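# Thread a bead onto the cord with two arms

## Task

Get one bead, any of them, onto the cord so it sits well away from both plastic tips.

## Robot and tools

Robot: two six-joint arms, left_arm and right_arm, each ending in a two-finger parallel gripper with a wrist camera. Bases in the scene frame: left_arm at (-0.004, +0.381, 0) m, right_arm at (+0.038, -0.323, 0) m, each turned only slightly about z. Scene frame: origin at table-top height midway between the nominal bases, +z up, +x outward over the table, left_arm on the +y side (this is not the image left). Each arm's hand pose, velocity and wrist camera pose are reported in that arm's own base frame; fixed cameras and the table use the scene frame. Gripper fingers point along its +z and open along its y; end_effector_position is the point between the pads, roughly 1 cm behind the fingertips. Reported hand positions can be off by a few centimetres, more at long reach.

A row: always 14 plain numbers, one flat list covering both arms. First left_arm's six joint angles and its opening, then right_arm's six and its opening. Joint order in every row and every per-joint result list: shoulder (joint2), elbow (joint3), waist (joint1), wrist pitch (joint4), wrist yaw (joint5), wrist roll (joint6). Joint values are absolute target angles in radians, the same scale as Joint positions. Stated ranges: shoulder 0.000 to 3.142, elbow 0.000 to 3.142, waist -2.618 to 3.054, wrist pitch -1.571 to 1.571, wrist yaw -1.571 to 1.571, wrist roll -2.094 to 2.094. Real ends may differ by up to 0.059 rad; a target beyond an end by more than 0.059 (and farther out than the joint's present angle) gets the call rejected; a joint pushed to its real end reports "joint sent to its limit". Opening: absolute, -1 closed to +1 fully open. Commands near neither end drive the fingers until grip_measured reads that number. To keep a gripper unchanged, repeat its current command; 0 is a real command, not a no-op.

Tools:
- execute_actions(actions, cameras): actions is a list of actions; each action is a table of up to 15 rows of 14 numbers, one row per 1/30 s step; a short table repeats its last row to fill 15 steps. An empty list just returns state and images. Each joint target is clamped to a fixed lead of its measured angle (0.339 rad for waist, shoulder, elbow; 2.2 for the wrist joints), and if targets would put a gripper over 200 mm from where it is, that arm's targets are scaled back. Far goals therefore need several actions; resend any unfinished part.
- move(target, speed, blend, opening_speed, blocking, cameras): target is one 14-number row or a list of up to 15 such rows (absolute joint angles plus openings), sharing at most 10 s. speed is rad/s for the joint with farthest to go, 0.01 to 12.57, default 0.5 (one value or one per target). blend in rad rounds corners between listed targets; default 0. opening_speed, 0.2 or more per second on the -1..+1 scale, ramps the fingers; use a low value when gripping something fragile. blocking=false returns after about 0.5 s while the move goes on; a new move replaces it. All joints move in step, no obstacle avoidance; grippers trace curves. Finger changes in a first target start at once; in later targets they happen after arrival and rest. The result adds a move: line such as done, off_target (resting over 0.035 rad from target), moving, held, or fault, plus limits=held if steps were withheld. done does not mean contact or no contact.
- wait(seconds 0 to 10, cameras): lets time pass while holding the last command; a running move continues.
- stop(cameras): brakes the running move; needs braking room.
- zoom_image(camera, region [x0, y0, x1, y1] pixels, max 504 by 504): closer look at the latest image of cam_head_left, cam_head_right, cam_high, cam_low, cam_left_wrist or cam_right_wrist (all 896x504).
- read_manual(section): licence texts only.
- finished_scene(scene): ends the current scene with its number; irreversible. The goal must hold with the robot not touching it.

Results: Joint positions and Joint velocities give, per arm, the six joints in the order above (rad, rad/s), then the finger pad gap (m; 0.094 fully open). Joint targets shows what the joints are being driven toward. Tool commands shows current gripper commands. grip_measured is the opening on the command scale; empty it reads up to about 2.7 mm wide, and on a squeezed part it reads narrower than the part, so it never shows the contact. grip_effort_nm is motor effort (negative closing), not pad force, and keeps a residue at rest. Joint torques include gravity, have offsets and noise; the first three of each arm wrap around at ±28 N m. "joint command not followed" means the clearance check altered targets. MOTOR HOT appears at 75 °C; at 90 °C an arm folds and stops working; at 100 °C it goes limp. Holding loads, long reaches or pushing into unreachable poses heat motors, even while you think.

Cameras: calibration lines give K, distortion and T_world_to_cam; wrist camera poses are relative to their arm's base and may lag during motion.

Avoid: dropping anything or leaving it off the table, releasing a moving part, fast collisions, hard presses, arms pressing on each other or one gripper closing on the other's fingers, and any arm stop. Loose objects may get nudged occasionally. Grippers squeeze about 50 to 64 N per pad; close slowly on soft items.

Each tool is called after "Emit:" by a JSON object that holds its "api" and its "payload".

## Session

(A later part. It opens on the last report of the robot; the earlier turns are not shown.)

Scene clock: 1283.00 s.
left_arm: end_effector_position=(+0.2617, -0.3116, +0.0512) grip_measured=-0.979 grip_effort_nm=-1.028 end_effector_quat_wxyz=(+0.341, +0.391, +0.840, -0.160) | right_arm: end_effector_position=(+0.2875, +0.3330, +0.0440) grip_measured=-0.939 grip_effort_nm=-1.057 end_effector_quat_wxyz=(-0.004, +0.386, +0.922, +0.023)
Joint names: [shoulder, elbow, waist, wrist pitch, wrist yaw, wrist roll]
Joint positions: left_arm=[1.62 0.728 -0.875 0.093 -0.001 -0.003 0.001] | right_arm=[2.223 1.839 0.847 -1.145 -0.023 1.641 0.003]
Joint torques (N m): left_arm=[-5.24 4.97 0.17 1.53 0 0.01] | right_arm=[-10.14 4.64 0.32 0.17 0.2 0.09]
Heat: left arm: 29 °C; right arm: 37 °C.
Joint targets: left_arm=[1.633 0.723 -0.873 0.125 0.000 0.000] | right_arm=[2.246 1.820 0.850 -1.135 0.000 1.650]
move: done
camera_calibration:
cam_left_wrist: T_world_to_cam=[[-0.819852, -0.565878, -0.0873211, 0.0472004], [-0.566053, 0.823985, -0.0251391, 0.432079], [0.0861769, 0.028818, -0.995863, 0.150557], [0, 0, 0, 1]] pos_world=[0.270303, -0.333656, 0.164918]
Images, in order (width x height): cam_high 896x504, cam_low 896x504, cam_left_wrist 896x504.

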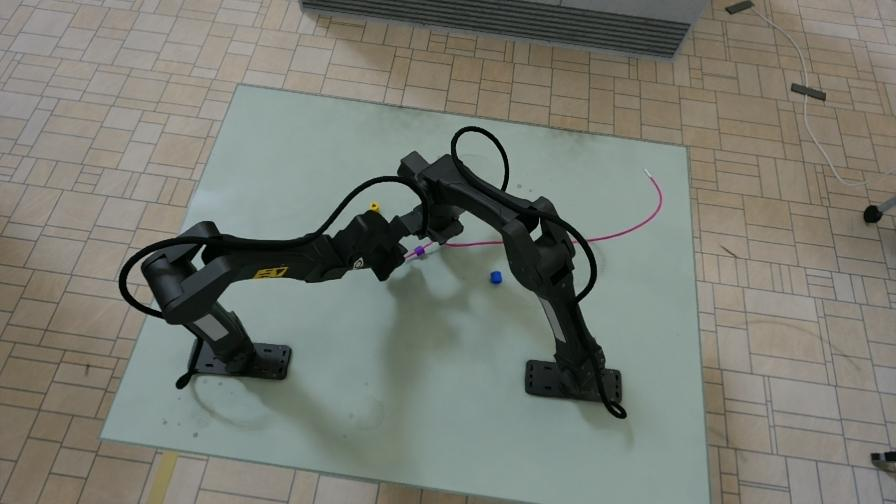

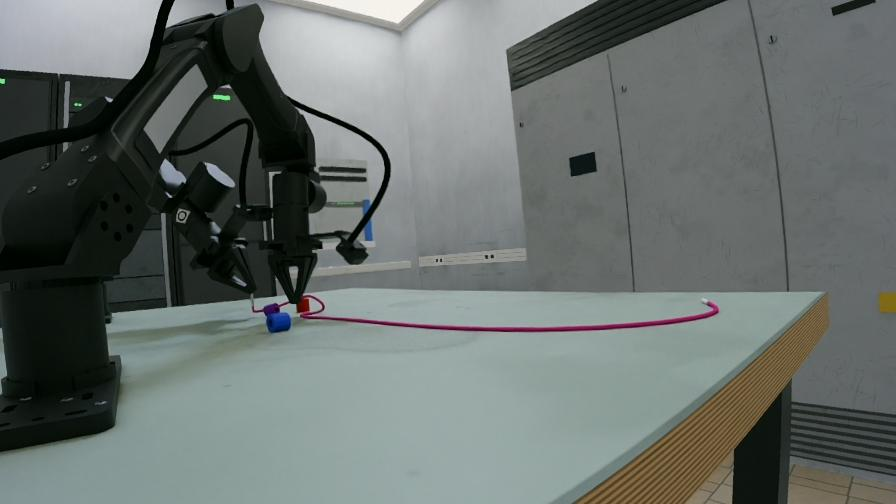

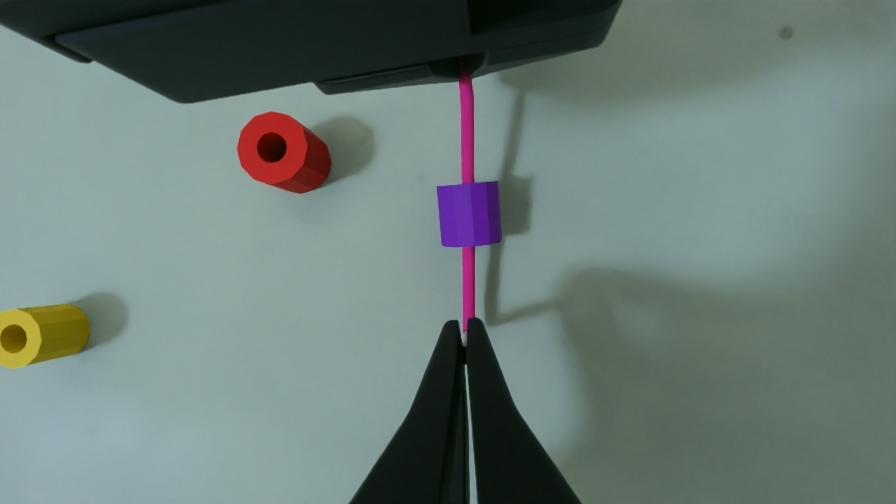

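Emit:
{"api": "move", "payload": {"target": [[1.663, 0.704, -0.873, 0.175, 0.0, 0.0, -1.0, 2.246, 1.764, 0.85, -1.079, 0.0, 1.65, -1.0]], "speed": 0.1, "cameras": ["cam_low"]}}

Emit:
{"api": "zoom_image", "payload": {"camera": "cam_low", "region": [200, 200, 360, 340]}}

Scene clock: 1295.33 s.
left_arm: end_effector_position=(+0.2626, -0.3126, +0.0432) grip_measured=-0.979 grip_effort_nm=-1.038 end_effector_quat_wxyz=(+0.344, +0.391, +0.839, -0.161) | right_arm: end_effector_position=(+0.2858, +0.3306, +0.0300) grip_measured=-0.939 grip_effort_nm=-1.062 end_effector_quat_wxyz=(-0.004, +0.386, +0.922, +0.022)
Joint names: [shoulder, elbow, waist, wrist pitch, wrist yaw, wrist roll]
Joint positions: left_arm=[1.647 0.71 -0.875 0.145 -0.001 -0.003 0.001] | right_arm=[2.223 1.782 0.847 -1.091 -0.021 1.641 0.003]
Joint torques (N m): left_arm=[-5.08 4.74 0.18 1.56 -0.01 0.01] | right_arm=[-9.98 4.62 0.25 0.18 0.19 0.11]
Heat: left arm: 30 °C; right arm: 38 °C.
Joint targets: left_arm=[1.663 0.704 -0.873 0.175 0.000 0.000] | right_arm=[2.246 1.764 0.850 -1.079 0.000 1.650]
move: done
Images, in order (width x height): cam_low 896x504.

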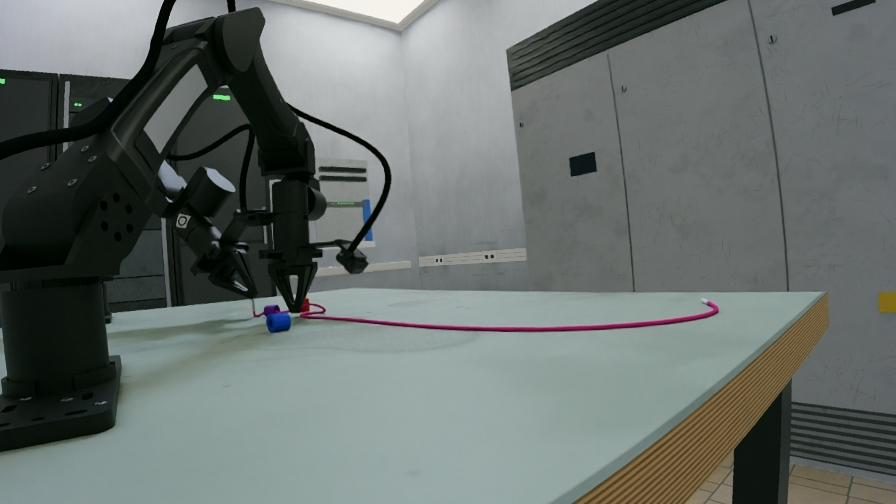

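Scaled by 3.150 from the camera's 896x504 image, which has a finer 1280x720 frame.

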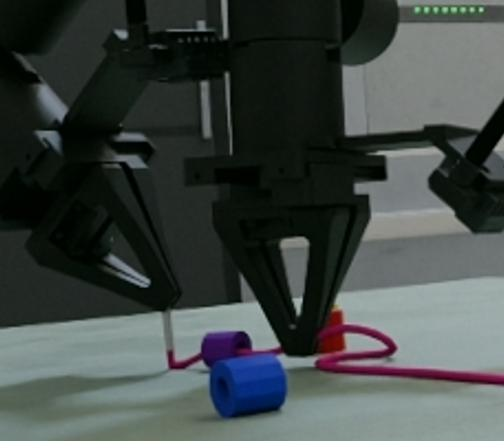

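Emit:
{"api": "move", "payload": {"target": [1.663, 0.704, -0.873, 0.175, 0.0, 0.0, -1.0, 2.246, 1.764, 0.85, -1.079, 0.0, 1.65, -0.4], "speed": 0.1, "opening_speed": 0.5, "cameras": ["cam_low", "cam_right_wrist"]}}

Scene clock: 1332.03 s.
left_arm: end_effector_position=(+0.2626, -0.3126, +0.0432) grip_measured=-0.979 grip_effort_nm=-1.033 end_effector_quat_wxyz=(+0.344, +0.391, +0.838, -0.161) | right_arm: end_effector_position=(+0.2861, +0.3308, +0.0300) grip_measured=-0.403 grip_effort_nm=0.139 end_effector_quat_wxyz=(-0.003, +0.387, +0.922, +0.023)
Joint names: [shoulder, elbow, waist, wrist pitch, wrist yaw, wrist roll]
Joint positions: left_arm=[1.647 0.71 -0.875 0.146 -0.001 -0.003 0.001] | right_arm=[2.223 1.782 0.847 -1.089 -0.02 1.642 0.028]
Joint torques (N m): left_arm=[-5.07 4.78 0.18 1.54 -0.01 0.01] | right_arm=[-10.04 4.59 0.27 0.18 0.15 0.1]
Heat: left arm: 30 °C; right arm: 38 °C.
Joint targets: left_arm=[1.663 0.704 -0.873 0.175 0.000 0.000] | right_arm=[2.246 1.764 0.850 -1.079 0.000 1.650]
move: done
camera_calibration:
cam_right_wrist: T_world_to_cam=[[-0.779911, -0.624819, -0.0366076, 0.432846], [-0.468866, 0.5445, 0.695474, -0.0416449], [-0.414613, 0.559572, -0.717618, 0.0709046], [0, 0, 0, 1]] pos_world=[0.347453, 0.25345, 0.0956908]
Images, in order (width x height): cam_low 896x504, cam_right_wrist 896x504.

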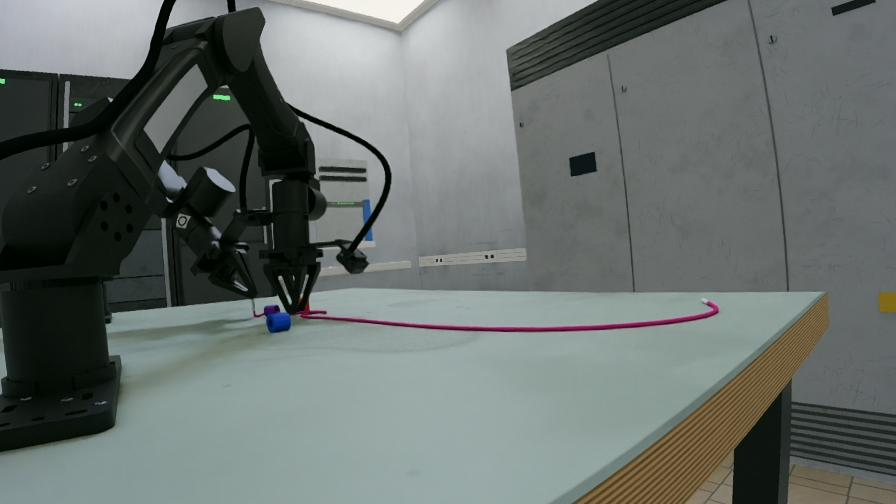

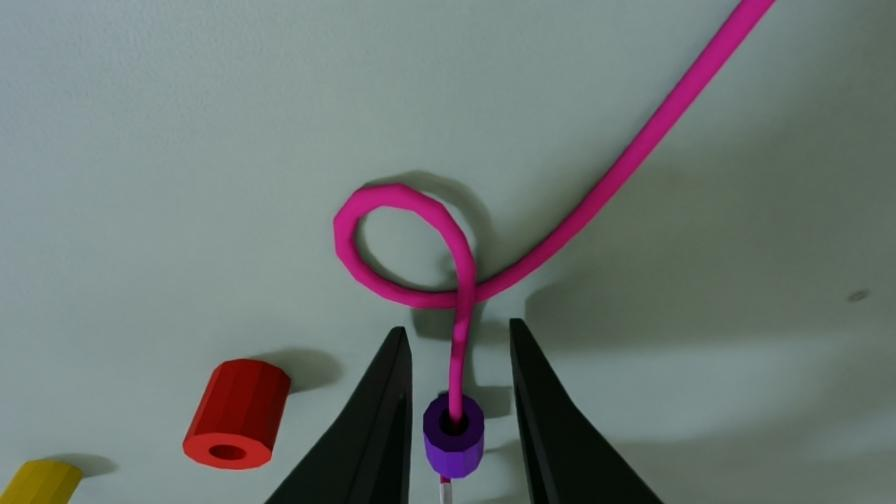

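Emit:
{"api": "move", "payload": {"target": [1.663, 0.704, -0.873, 0.175, 0.0, 0.0, -1.0, 2.2456, 2.155, 0.85, -1.475, 0.0, 1.65, -0.4], "speed": 0.3, "cameras": ["cam_low"]}}

Emit:
{"api": "zoom_image", "payload": {"camera": "cam_low", "region": [200, 240, 360, 340]}}

Scene clock: 1340.97 s.
left_arm: end_effector_position=(+0.2626, -0.3126, +0.0433) grip_measured=-0.979 grip_effort_nm=-1.028 end_effector_quat_wxyz=(+0.344, +0.391, +0.838, -0.161) | right_arm: end_effector_position=(+0.2846, +0.3290, +0.1124) grip_measured=-0.403 grip_effort_nm=0.134 end_effector_quat_wxyz=(-0.007, +0.387, +0.922, +0.011)
Joint names: [shoulder, elbow, waist, wrist pitch, wrist yaw, wrist roll]
Joint positions: left_arm=[1.647 0.71 -0.875 0.146 -0.001 -0.003 0.001] | right_arm=[2.228 2.12 0.847 -1.447 -0.02 1.642 0.028]
Joint torques (N m): left_arm=[-5.09 4.81 0.17 1.54 -0.01 0.01] | right_arm=[-10.48 8.72 0.25 -0.22 0.17 0.1]
Heat: left arm: 30 °C; right arm: 38 °C.
Joint targets: left_arm=[1.663 0.704 -0.873 0.175 0.000 0.000] | right_arm=[2.246 2.155 0.850 -1.475 0.000 1.650]
move: done
Images, in order (width x height): cam_low 896x504.

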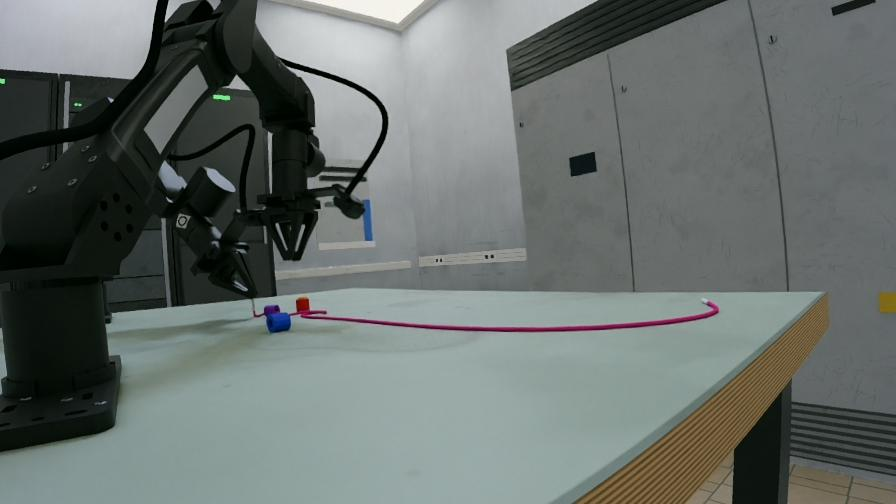

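Scaled by 3.150 from the camera's 896x504 image, which has a finer 1280x720 frame.

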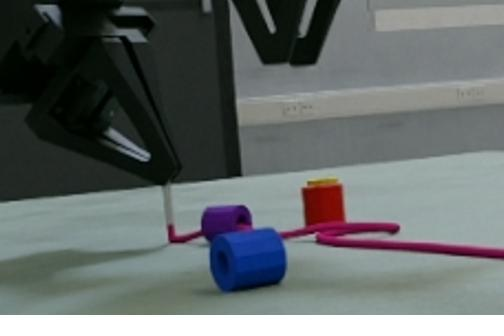

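Emit:
{"api": "move", "payload": {"target": [1.663, 0.704, -0.873, 0.175, 0.0, 0.0, -0.6, 2.2456, 2.155, 0.85, -1.475, 0.0, 1.65, -0.4], "speed": 0.3, "opening_speed": 0.5, "cameras": []}}

Emit:
{"api": "move", "payload": {"target": [1.58, 1.633, -0.873, -0.838, 0.0, 0.0, -0.6, 2.08, 1.8, 0.45, -1.3, 0.0, 0.0, -0.4], "speed": 0.5, "cameras": ["cam_high", "cam_left_wrist", "cam_low"]}}

Scene clock: 1349.87 s.
left_arm: end_effector_position=(+0.2626, -0.3126, +0.0433) grip_measured=-0.602 grip_effort_nm=0.105 end_effector_quat_wxyz=(+0.344, +0.391, +0.838, -0.161) | right_arm: end_effector_position=(+0.2845, +0.3288, +0.1124) grip_measured=-0.403 grip_effort_nm=0.134 end_effector_quat_wxyz=(-0.007, +0.387, +0.922, +0.010)
Joint names: [shoulder, elbow, waist, wrist pitch, wrist yaw, wrist roll]
Joint positions: left_arm=[1.647 0.71 -0.875 0.146 -0.001 -0.002 0.019] | right_arm=[2.228 2.12 0.847 -1.448 -0.02 1.642 0.028]
Joint torques (N m): left_arm=[-5.05 4.78 0.17 1.54 0 0.01] | right_arm=[-10.54 8.7 0.25 -0.23 0.17 0.09]
Heat: left arm: 30 °C; right arm: 38 °C.
Joint targets: left_arm=[1.663 0.704 -0.873 0.175 0.000 0.000] | right_arm=[2.246 2.155 0.850 -1.475 0.000 1.650]
move: done
No camera images: "cameras" was empty.

Scene clock: 1353.93 s.
left_arm: end_effector_position=(+0.2839, -0.3381, +0.2519) grip_measured=-0.602 grip_effort_nm=0.100 end_effector_quat_wxyz=(+0.318, +0.396, +0.849, -0.149) | right_arm: end_effector_position=(+0.3536, +0.1756, +0.0753) grip_measured=-0.403 grip_effort_nm=0.134 end_effector_quat_wxyz=(-0.035, -0.222, +0.974, -0.003)
Joint names: [shoulder, elbow, waist, wrist pitch, wrist yaw, wrist roll]
Joint positions: left_arm=[1.617 1.604 -0.875 -0.839 -0.001 -0.002 0.019] | right_arm=[2.133 1.817 0.454 -1.325 -0.009 0.005 0.028]
Joint torques (N m): left_arm=[-10.32 8.36 0.18 1.23 -0.01 0.01] | right_arm=[-15.24 4.6 -0.35 0.13 0.08 -0.03]
Heat: left arm: 29 °C; right arm: 39 °C.
Joint targets: left_arm=[1.580 1.633 -0.873 -0.838 0.000 0.000] | right_arm=[2.080 1.800 0.450 -1.300 0.000 0.000]
move: off_target (left_arm, right_arm); left_arm: the shoulder is farthest, 0.037 rad from its target; right_arm: the shoulder is farthest, 0.053 rad from its target
camera_calibration:
cam_left_wrist: T_world_to_cam=[[-0.823016, -0.561941, -0.0828622, 0.0689603], [-0.565606, 0.824184, 0.0284819, 0.458051], [0.0522886, 0.0703084, -0.996154, 0.37297], [0, 0, 0, 1]] pos_world=[0.29633, -0.36499, 0.364204]
Images, in order (width x height): cam_high 896x504, cam_low 896x504, cam_left_wrist 896x504.

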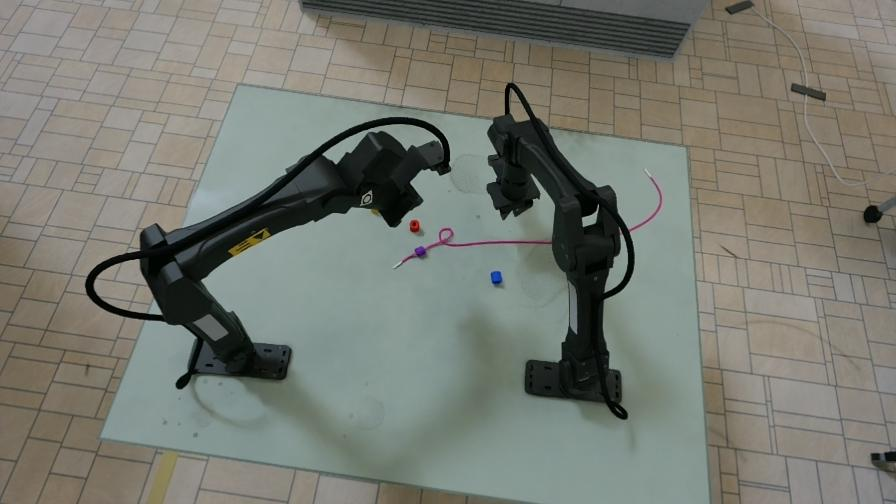

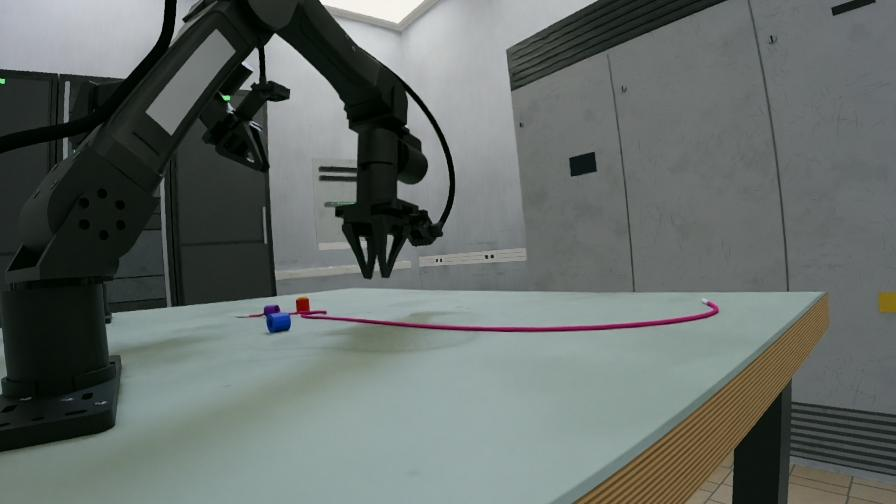

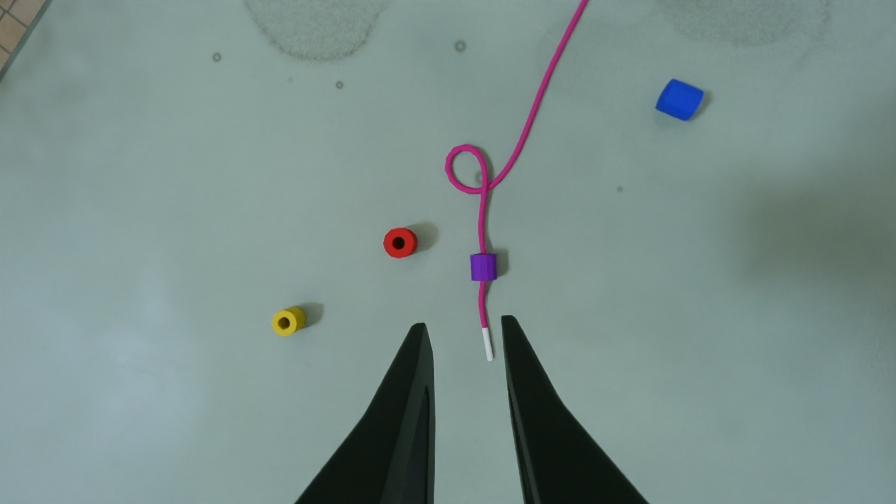

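Emit:
{"api": "move", "payload": {"target": [1.829, 0.933, -0.749, 0.196, 0.0, 0.0, 0.0, 2.08, 1.8, 0.45, -1.3, 0.0, 0.0, -0.4], "speed": 0.5, "cameras": ["cam_left_wrist", "cam_low"]}}

Emit:
{"api": "zoom_image", "payload": {"camera": "cam_low", "region": [220, 230, 380, 340]}}

Scene clock: 1423.20 s.
left_arm: end_effector_position=(+0.3439, -0.3236, +0.0584) grip_measured=-0.002 grip_effort_nm=0.095 end_effector_quat_wxyz=(+0.382, +0.336, +0.848, -0.152) | right_arm: end_effector_position=(+0.3538, +0.1757, +0.0753) grip_measured=-0.403 grip_effort_nm=0.129 end_effector_quat_wxyz=(-0.034, -0.223, +0.974, -0.003)
Joint names: [shoulder, elbow, waist, wrist pitch, wrist yaw, wrist roll]
Joint positions: left_arm=[1.818 0.933 -0.758 0.16 -0.001 -0.002 0.047] | right_arm=[2.133 1.817 0.454 -1.324 -0.009 0.004 0.028]
Joint torques (N m): left_arm=[-7.31 5.46 0.69 1.66 0 0.01] | right_arm=[-15.24 4.56 -0.39 0.12 0.08 -0.04]
Heat: left arm: 29 °C; right arm: 45 °C.
Joint targets: left_arm=[1.829 0.933 -0.749 0.196 0.000 0.000] | right_arm=[2.080 1.800 0.450 -1.300 0.000 0.000]
move: off_target (left_arm, right_arm); left_arm: the wrist pitch is farthest, 0.036 rad from its target; right_arm: the shoulder is farthest, 0.053 rad from its target
camera_calibration:
cam_left_wrist: T_world_to_cam=[[-0.743226, -0.662333, -0.0945013, 0.0512085], [-0.655004, 0.749119, -0.0989454, 0.499337], [0.136327, -0.01164, -0.990595, 0.120318], [0, 0, 0, 1]] pos_world=[0.348725, -0.338745, 0.173433]
Images, in order (width x height): cam_low 896x504, cam_left_wrist 896x504.

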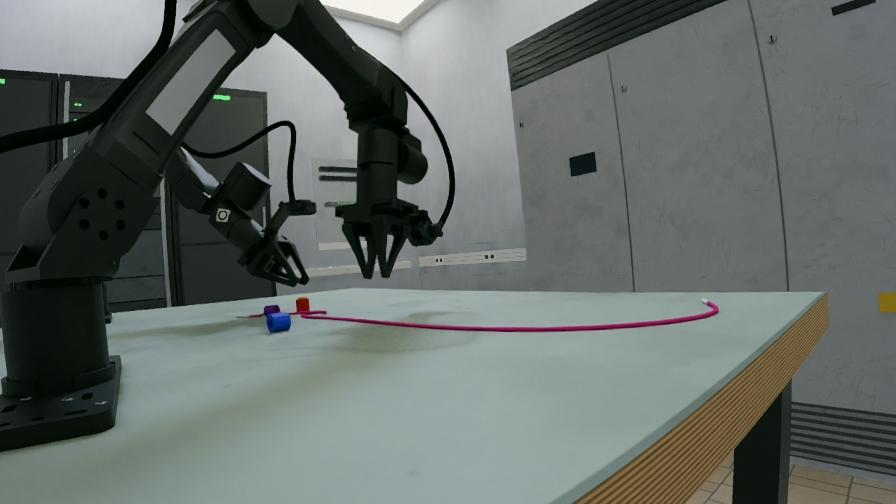

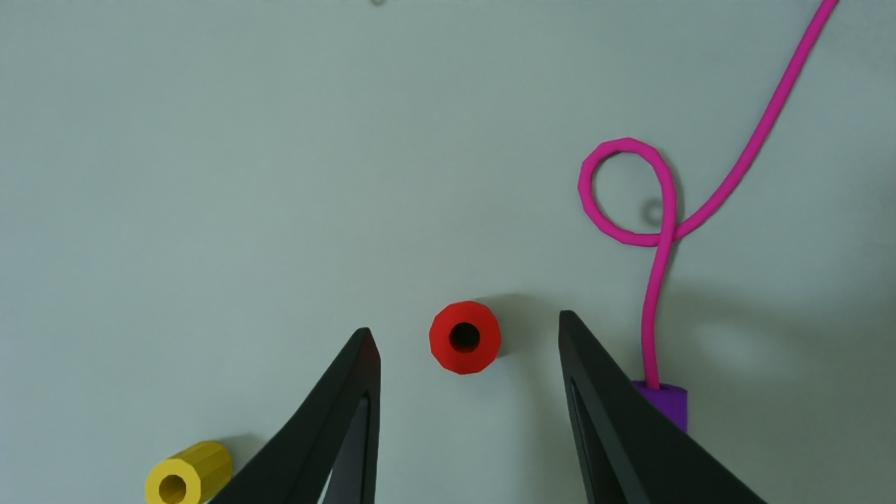

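Scaled by 3.150 from the camera's 896x504 image, which has a finer 1280x720 frame.

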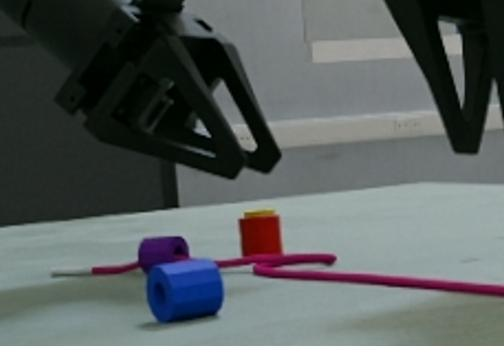

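Emit:
{"api": "move", "payload": {"target": [1.942, 0.858, -0.742, 0.40, 0.0, 0.0, 0.0, 2.08, 1.8, 0.45, -1.3, 0.0, 0.0, -0.4], "speed": 0.15, "cameras": ["cam_left_wrist", "cam_low"]}}

Emit:
{"api": "zoom_image", "payload": {"camera": "cam_low", "region": [220, 230, 380, 340]}}

Scene clock: 1456.73 s.
left_arm: end_effector_position=(+0.3457, -0.3228, +0.0209) grip_measured=-0.002 grip_effort_nm=0.095 end_effector_quat_wxyz=(+0.392, +0.333, +0.844, -0.155) | right_arm: end_effector_position=(+0.3538, +0.1757, +0.0753) grip_measured=-0.403 grip_effort_nm=0.134 end_effector_quat_wxyz=(-0.034, -0.223, +0.974, -0.003)
Joint names: [shoulder, elbow, waist, wrist pitch, wrist yaw, wrist roll]
Joint positions: left_arm=[1.925 0.862 -0.754 0.363 -0.001 -0.002 0.047] | right_arm=[2.133 1.817 0.454 -1.324 -0.009 0.004 0.028]
Joint torques (N m): left_arm=[-7.24 4.62 0.96 1.67 -0.01 0.01] | right_arm=[-15.2 4.57 -0.4 0.12 0.08 -0.04]
Heat: left arm: 31 °C; right arm: 46 °C.
Joint targets: left_arm=[1.942 0.858 -0.742 0.400 0.000 0.000] | right_arm=[2.080 1.800 0.450 -1.300 0.000 0.000]
move: off_target (left_arm, right_arm); left_arm: the wrist pitch is farthest, 0.037 rad from its target; right_arm: the shoulder is farthest, 0.053 rad from its target
camera_calibration:
cam_left_wrist: T_world_to_cam=[[-0.739213, -0.666493, -0.0966982, 0.0468421], [-0.65572, 0.74502, -0.12238, 0.49569], [0.153608, -0.0270582, -0.987761, 0.0719245], [0, 0, 0, 1]] pos_world=[0.348612, -0.336133, 0.136236]
Images, in order (width x height): cam_low 896x504, cam_left_wrist 896x504.

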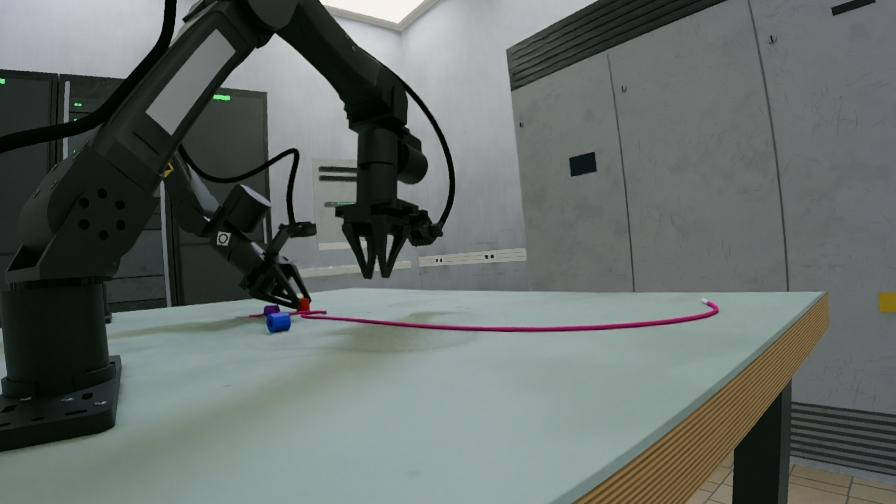

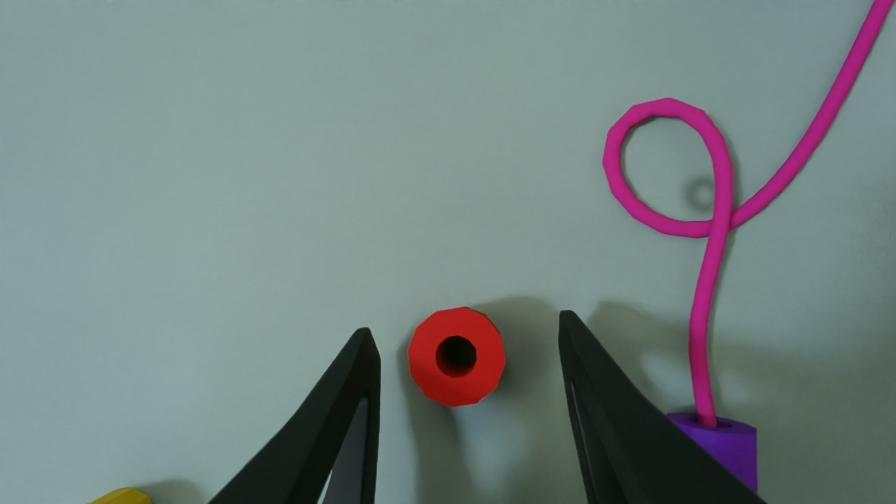

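Scaled by 3.150 from the camera's 896x504 image, which has a finer 1280x720 frame.

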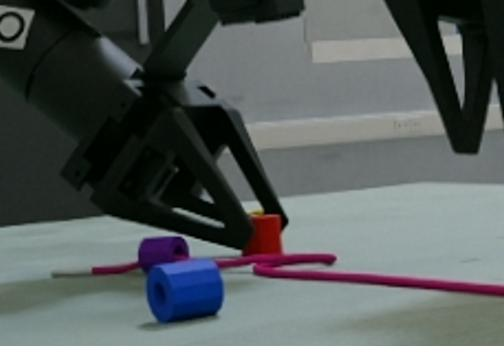

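Emit:
{"api": "move", "payload": {"target": [1.958, 0.853, -0.736, 0.421, 0.0, 0.0, 0.0, 2.08, 1.8, 0.45, -1.3, 0.0, 0.0, -0.4], "speed": 0.1, "cameras": []}}

Emit:
{"api": "zoom_image", "payload": {"camera": "cam_low", "region": [220, 230, 380, 340]}}

Scene clock: 1473.83 s.
left_arm: end_effector_position=(+0.3487, -0.3202, +0.0166) grip_measured=-0.002 grip_effort_nm=0.100 end_effector_quat_wxyz=(+0.393, +0.329, +0.845, -0.154) | right_arm: end_effector_position=(+0.3538, +0.1757, +0.0753) grip_measured=-0.403 grip_effort_nm=0.129 end_effector_quat_wxyz=(-0.034, -0.223, +0.974, -0.003)
Joint names: [shoulder, elbow, waist, wrist pitch, wrist yaw, wrist roll]
Joint positions: left_arm=[1.94 0.857 -0.745 0.384 -0.001 -0.002 0.047] | right_arm=[2.133 1.817 0.454 -1.324 -0.009 0.004 0.028]
Joint torques (N m): left_arm=[-7.19 4.49 0.73 1.71 -0.01 0.01] | right_arm=[-15.32 4.62 -0.38 0.11 0.07 -0.02]
Heat: left arm: 31 °C; right arm: 46 °C.
Joint targets: left_arm=[1.958 0.853 -0.736 0.421 0.000 0.000] | right_arm=[2.080 1.800 0.450 -1.300 0.000 0.000]
move: off_target (left_arm, right_arm); left_arm: the wrist pitch is farthest, 0.037 rad from its target; right_arm: the shoulder is farthest, 0.053 rad from its target
No camera images: "cameras" was empty.

Scaled by 3.150 from the camera's 896x504 image, which has a finer 1280x720 frame.

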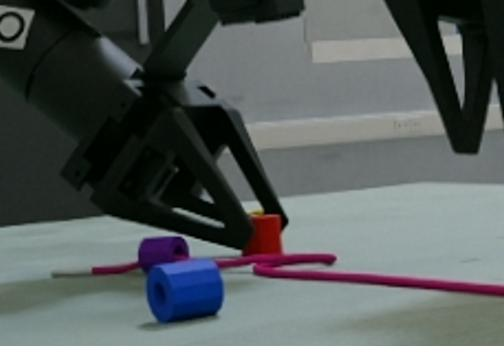

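Emit:
{"api": "move", "payload": {"target": [1.958, 0.853, -0.736, 0.421, 0.0, 0.0, -1.0, 2.08, 1.8, 0.45, -1.3, 0.0, 0.0, -0.4], "speed": 0.1, "opening_speed": 0.5, "cameras": ["cam_left_wrist", "cam_low"]}}

Emit:
{"api": "zoom_image", "payload": {"camera": "cam_low", "region": [260, 270, 340, 330]}}

Emit:
{"api": "zoom_image", "payload": {"camera": "cam_left_wrist", "region": [360, 240, 580, 440]}}

Scene clock: 1481.90 s.
left_arm: end_effector_position=(+0.3489, -0.3204, +0.0169) grip_measured=-0.562 grip_effort_nm=-1.033 end_effector_quat_wxyz=(+0.394, +0.329, +0.844, -0.154) | right_arm: end_effector_position=(+0.3538, +0.1757, +0.0753) grip_measured=-0.403 grip_effort_nm=0.134 end_effector_quat_wxyz=(-0.034, -0.223, +0.974, -0.003)
Joint names: [shoulder, elbow, waist, wrist pitch, wrist yaw, wrist roll]
Joint positions: left_arm=[1.94 0.857 -0.745 0.386 -0.001 -0.002 0.021] | right_arm=[2.133 1.817 0.454 -1.324 -0.009 0.004 0.028]
Joint torques (N m): left_arm=[-7.19 4.49 0.73 1.67 -0.01 0] | right_arm=[-15.23 4.6 -0.36 0.11 0.08 -0.04]
Heat: left arm: 32 °C; right arm: 46 °C.
Joint targets: left_arm=[1.958 0.853 -0.736 0.421 0.000 0.000] | right_arm=[2.080 1.800 0.450 -1.300 0.000 0.000]
move: off_target (right_arm); right_arm: the shoulder is farthest, 0.053 rad from its target
camera_calibration:
cam_left_wrist: T_world_to_cam=[[-0.733301, -0.672942, -0.097049, 0.0462915], [-0.661684, 0.739166, -0.125731, 0.495746], [0.156345, -0.0279827, -0.987306, 0.0662549], [0, 0, 0, 1]] pos_world=[0.351614, -0.333433, 0.132237]
Images, in order (width x height): cam_low 896x504, cam_left_wrist 896x504.

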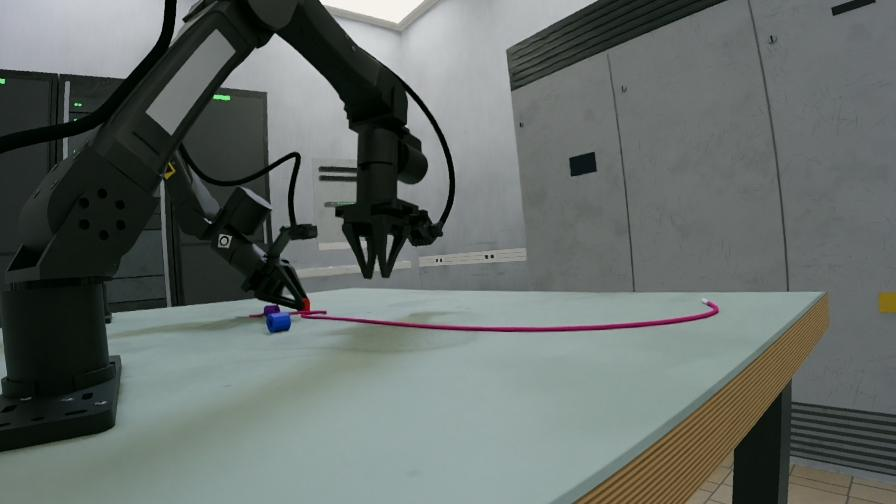

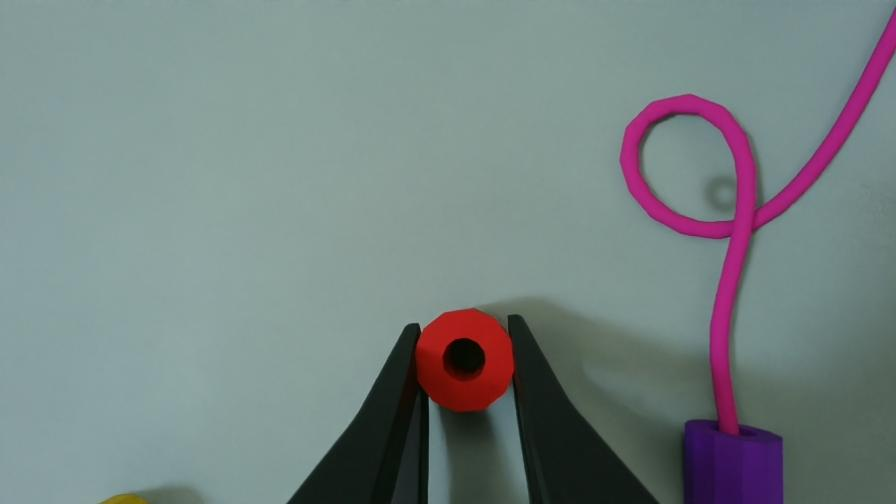

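Scaled by 6.300 from the camera's 896x504 image, which has a finer 1280x720 frame.

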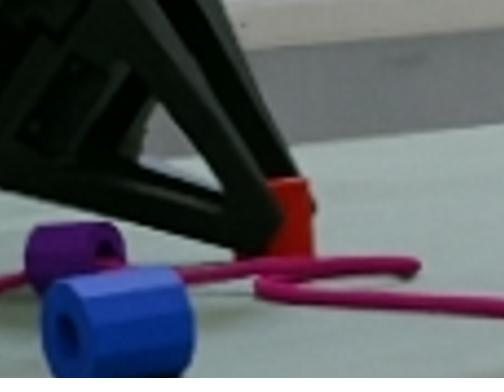

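Scaled by 2.291 from the camera's 896x504 image, which has a finer 1280x720 frame.

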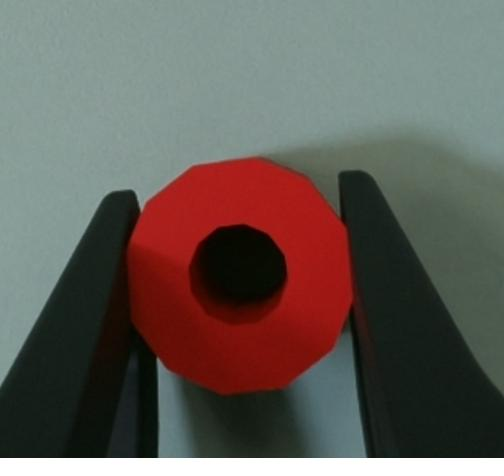

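Emit:
{"api": "move", "payload": {"target": [[1.86, 0.98, -0.745, 0.18, 0.0, 0.0, -1.0, 2.08, 1.8, 0.45, -1.3, 0.0, 0.0, -0.4], [1.29, 1.33, -0.30, -0.73, 0.0, 0.0, -1.0, 2.08, 1.8, 0.45, -1.3, 0.0, 0.0, -0.4]], "speed": [0.2, 0.5], "cameras": ["cam_left_wrist", "cam_high"]}}

Emit:
{"api": "zoom_image", "payload": {"camera": "cam_left_wrist", "region": [360, 240, 580, 440]}}

Scene clock: 1505.97 s.
left_arm: end_effector_position=(+0.3634, -0.1135, +0.2650) grip_measured=-0.562 grip_effort_nm=-1.033 end_effector_quat_wxyz=(+0.399, +0.138, +0.904, -0.061) | right_arm: end_effector_position=(+0.3538, +0.1757, +0.0753) grip_measured=-0.403 grip_effort_nm=0.129 end_effector_quat_wxyz=(-0.034, -0.223, +0.974, -0.003)
Joint names: [shoulder, elbow, waist, wrist pitch, wrist yaw, wrist roll]
Joint positions: left_arm=[1.309 1.304 -0.306 -0.733 -0.001 -0.002 0.021] | right_arm=[2.133 1.817 0.454 -1.324 -0.009 0.004 0.028]
Joint torques (N m): left_arm=[-5.91 8.21 0.46 1.36 0 0] | right_arm=[-15.21 4.56 -0.32 0.12 0.1 -0.03]
Heat: left arm: 32 °C; right arm: 47 °C.
Joint targets: left_arm=[1.290 1.330 -0.300 -0.730 0.000 0.000] | right_arm=[2.080 1.800 0.450 -1.300 0.000 0.000]
move: off_target (right_arm); right_arm: the shoulder is farthest, 0.053 rad from its target
camera_calibration:
cam_left_wrist: T_world_to_cam=[[-0.381346, -0.919667, -0.0937428, 0.0634692], [-0.917343, 0.389005, -0.084595, 0.425919], [0.114266, 0.0537344, -0.991996, 0.340575], [0, 0, 0, 1]] pos_world=[0.376001, -0.125615, 0.37983]
Images, in order (width x height): cam_high 896x504, cam_left_wrist 896x504.

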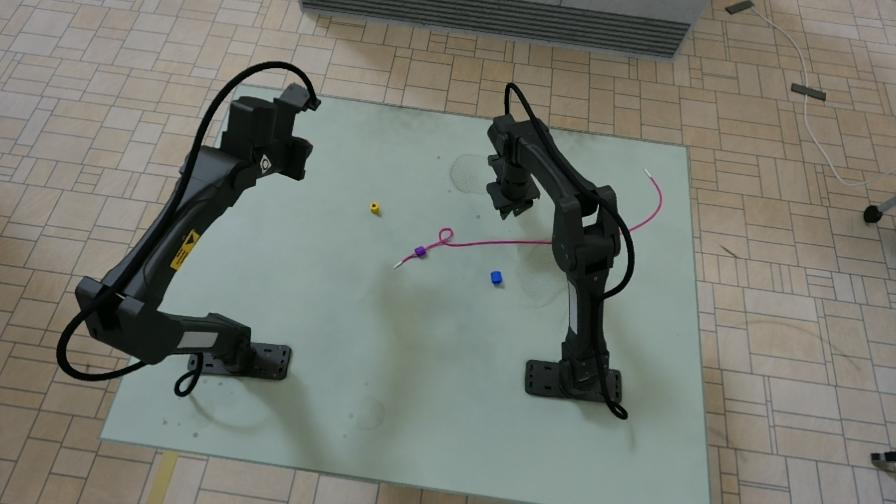

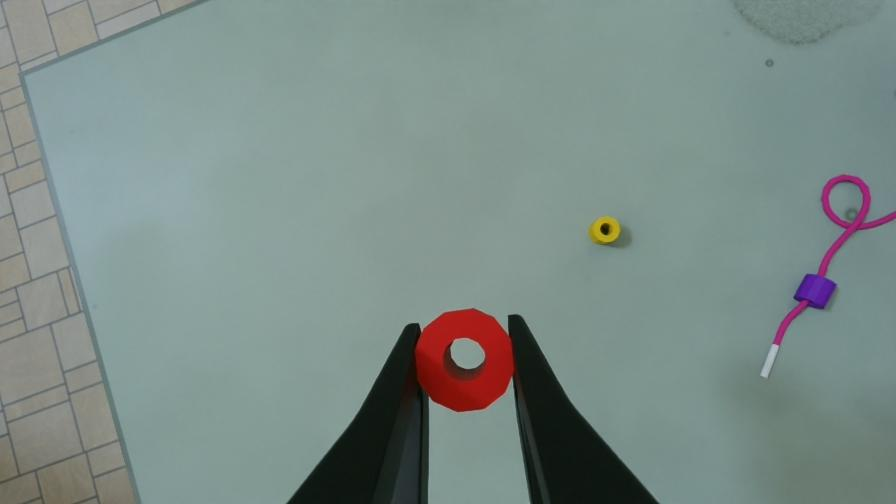

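Scaled by 2.291 from the camera's 896x504 image, which has a finer 1280x720 frame.

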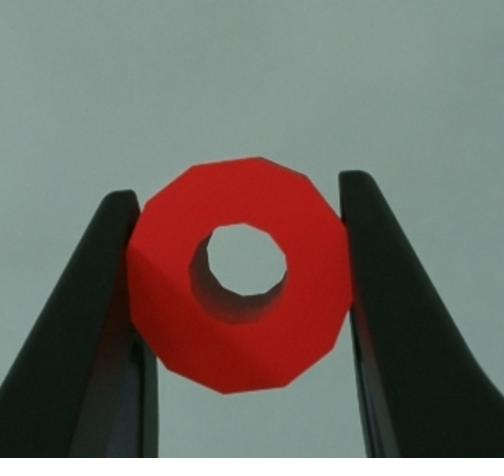

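Emit:
{"api": "move", "payload": {"target": [1.29, 1.33, -0.30, -0.73, 0.0, 0.0, -1.0, 2.434, 2.36, 1.0, -1.49, 0.0, 1.82, -0.4], "speed": 0.6, "cameras": ["cam_right_wrist", "cam_low"]}}

Scene clock: 1519.20 s.
left_arm: end_effector_position=(+0.3633, -0.1135, +0.2648) grip_measured=-0.562 grip_effort_nm=-1.028 end_effector_quat_wxyz=(+0.399, +0.138, +0.904, -0.061) | right_arm: end_effector_position=(+0.2523, +0.3976, +0.0847) grip_measured=-0.403 grip_effort_nm=0.129 end_effector_quat_wxyz=(-0.002, +0.394, +0.919, +0.011)
Joint names: [shoulder, elbow, waist, wrist pitch, wrist yaw, wrist roll]
Joint positions: left_arm=[1.309 1.304 -0.306 -0.735 -0.001 -0.002 0.021] | right_arm=[2.41 2.321 1 -1.46 -0.008 1.809 0.028]
Joint torques (N m): left_arm=[-5.89 8.21 0.47 1.36 -0.01 0] | right_arm=[-11.28 9.03 0.02 -0.26 0.06 0.1]
Heat: left arm: 31 °C; right arm: 45 °C.
Joint targets: left_arm=[1.290 1.330 -0.300 -0.730 0.000 0.000] | right_arm=[2.434 2.360 1.000 -1.490 0.000 1.820]
move: off_target (right_arm); right_arm: the elbow is farthest, 0.039 rad from its target
camera_calibration:
cam_right_wrist: T_world_to_cam=[[-0.789504, -0.61349, -0.0176935, 0.446578], [-0.455342, 0.566165, 0.68711, -0.143317], [-0.411518, 0.550533, -0.726337, 0.062296], [0, 0, 0, 1]] pos_world=[0.312953, 0.320816, 0.151624]
Images, in order (width x height): cam_low 896x504, cam_right_wrist 896x504.

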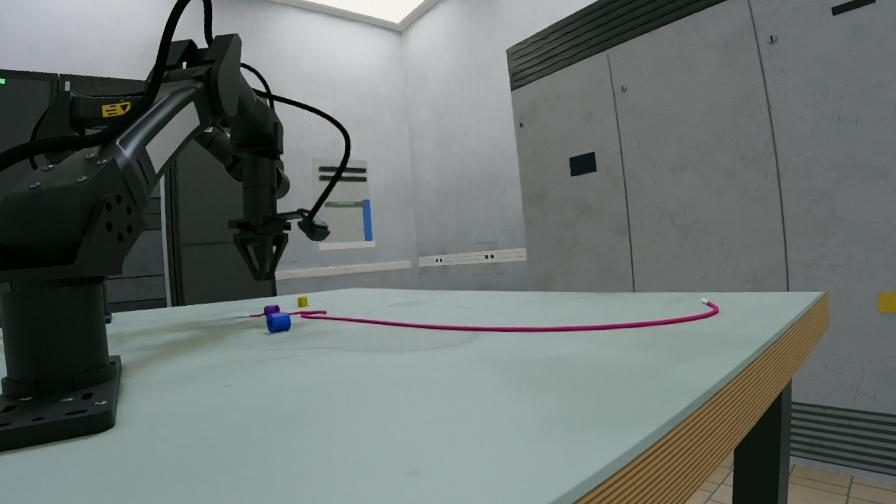

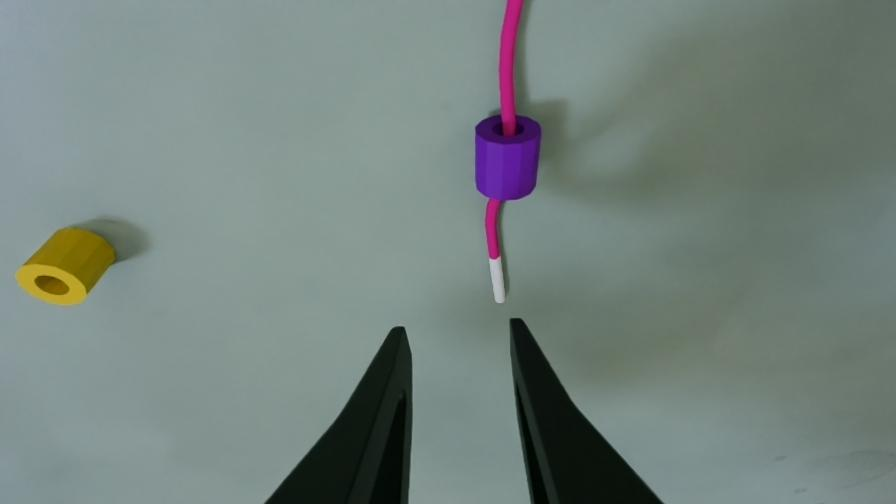

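Emit:
{"api": "move", "payload": {"target": [1.29, 1.33, -0.30, -0.73, 0.0, 0.0, -1.0, 2.395, 2.115, 1.058, -1.29, 0.0, 1.86, -0.4], "speed": 0.3, "cameras": ["cam_right_wrist"]}}

Scene clock: 1545.77 s.
left_arm: end_effector_position=(+0.3633, -0.1135, +0.2648) grip_measured=-0.562 grip_effort_nm=-1.028 end_effector_quat_wxyz=(+0.399, +0.138, +0.904, -0.061) | right_arm: end_effector_position=(+0.2290, +0.4070, +0.0371) grip_measured=-0.403 grip_effort_nm=0.129 end_effector_quat_wxyz=(-0.004, +0.388, +0.922, -0.002)
Joint names: [shoulder, elbow, waist, wrist pitch, wrist yaw, wrist roll]
Joint positions: left_arm=[1.309 1.304 -0.306 -0.735 -0.001 -0.002 0.021] | right_arm=[2.41 2.132 1.053 -1.298 -0.008 1.85 0.028]
Joint torques (N m): left_arm=[-5.89 8.2 0.47 1.36 -0.01 0] | right_arm=[-14.2 4.78 0.39 0.09 0.06 0.11]
Heat: left arm: 30 °C; right arm: 43 °C.
Joint targets: left_arm=[1.290 1.330 -0.300 -0.730 0.000 0.000] | right_arm=[2.395 2.115 1.058 -1.290 0.000 1.860]
move: done
camera_calibration:
cam_right_wrist: T_world_to_cam=[[-0.781745, -0.62355, 0.00775016, 0.434397], [-0.452795, 0.576127, 0.680481, -0.13098], [-0.428779, 0.528453, -0.732725, 0.0261987], [0, 0, 0, 1]] pos_world=[0.291514, 0.332485, 0.104959]
Images, in order (width x height): cam_right_wrist 896x504.

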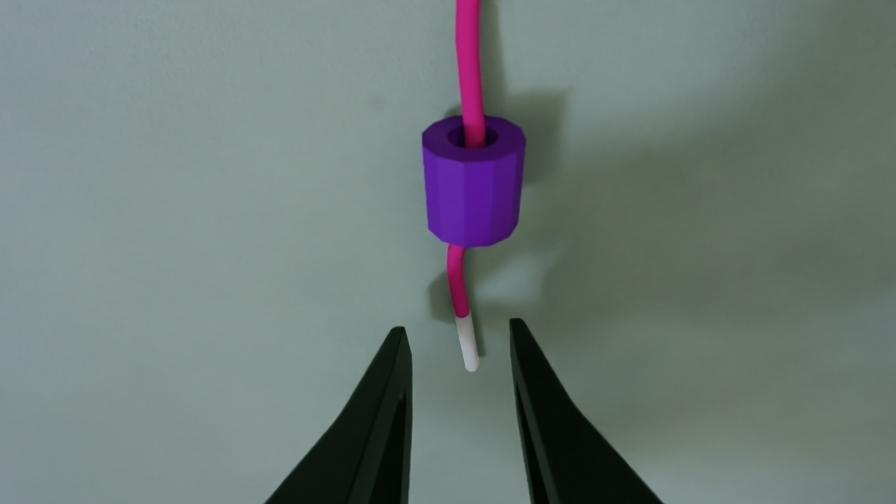

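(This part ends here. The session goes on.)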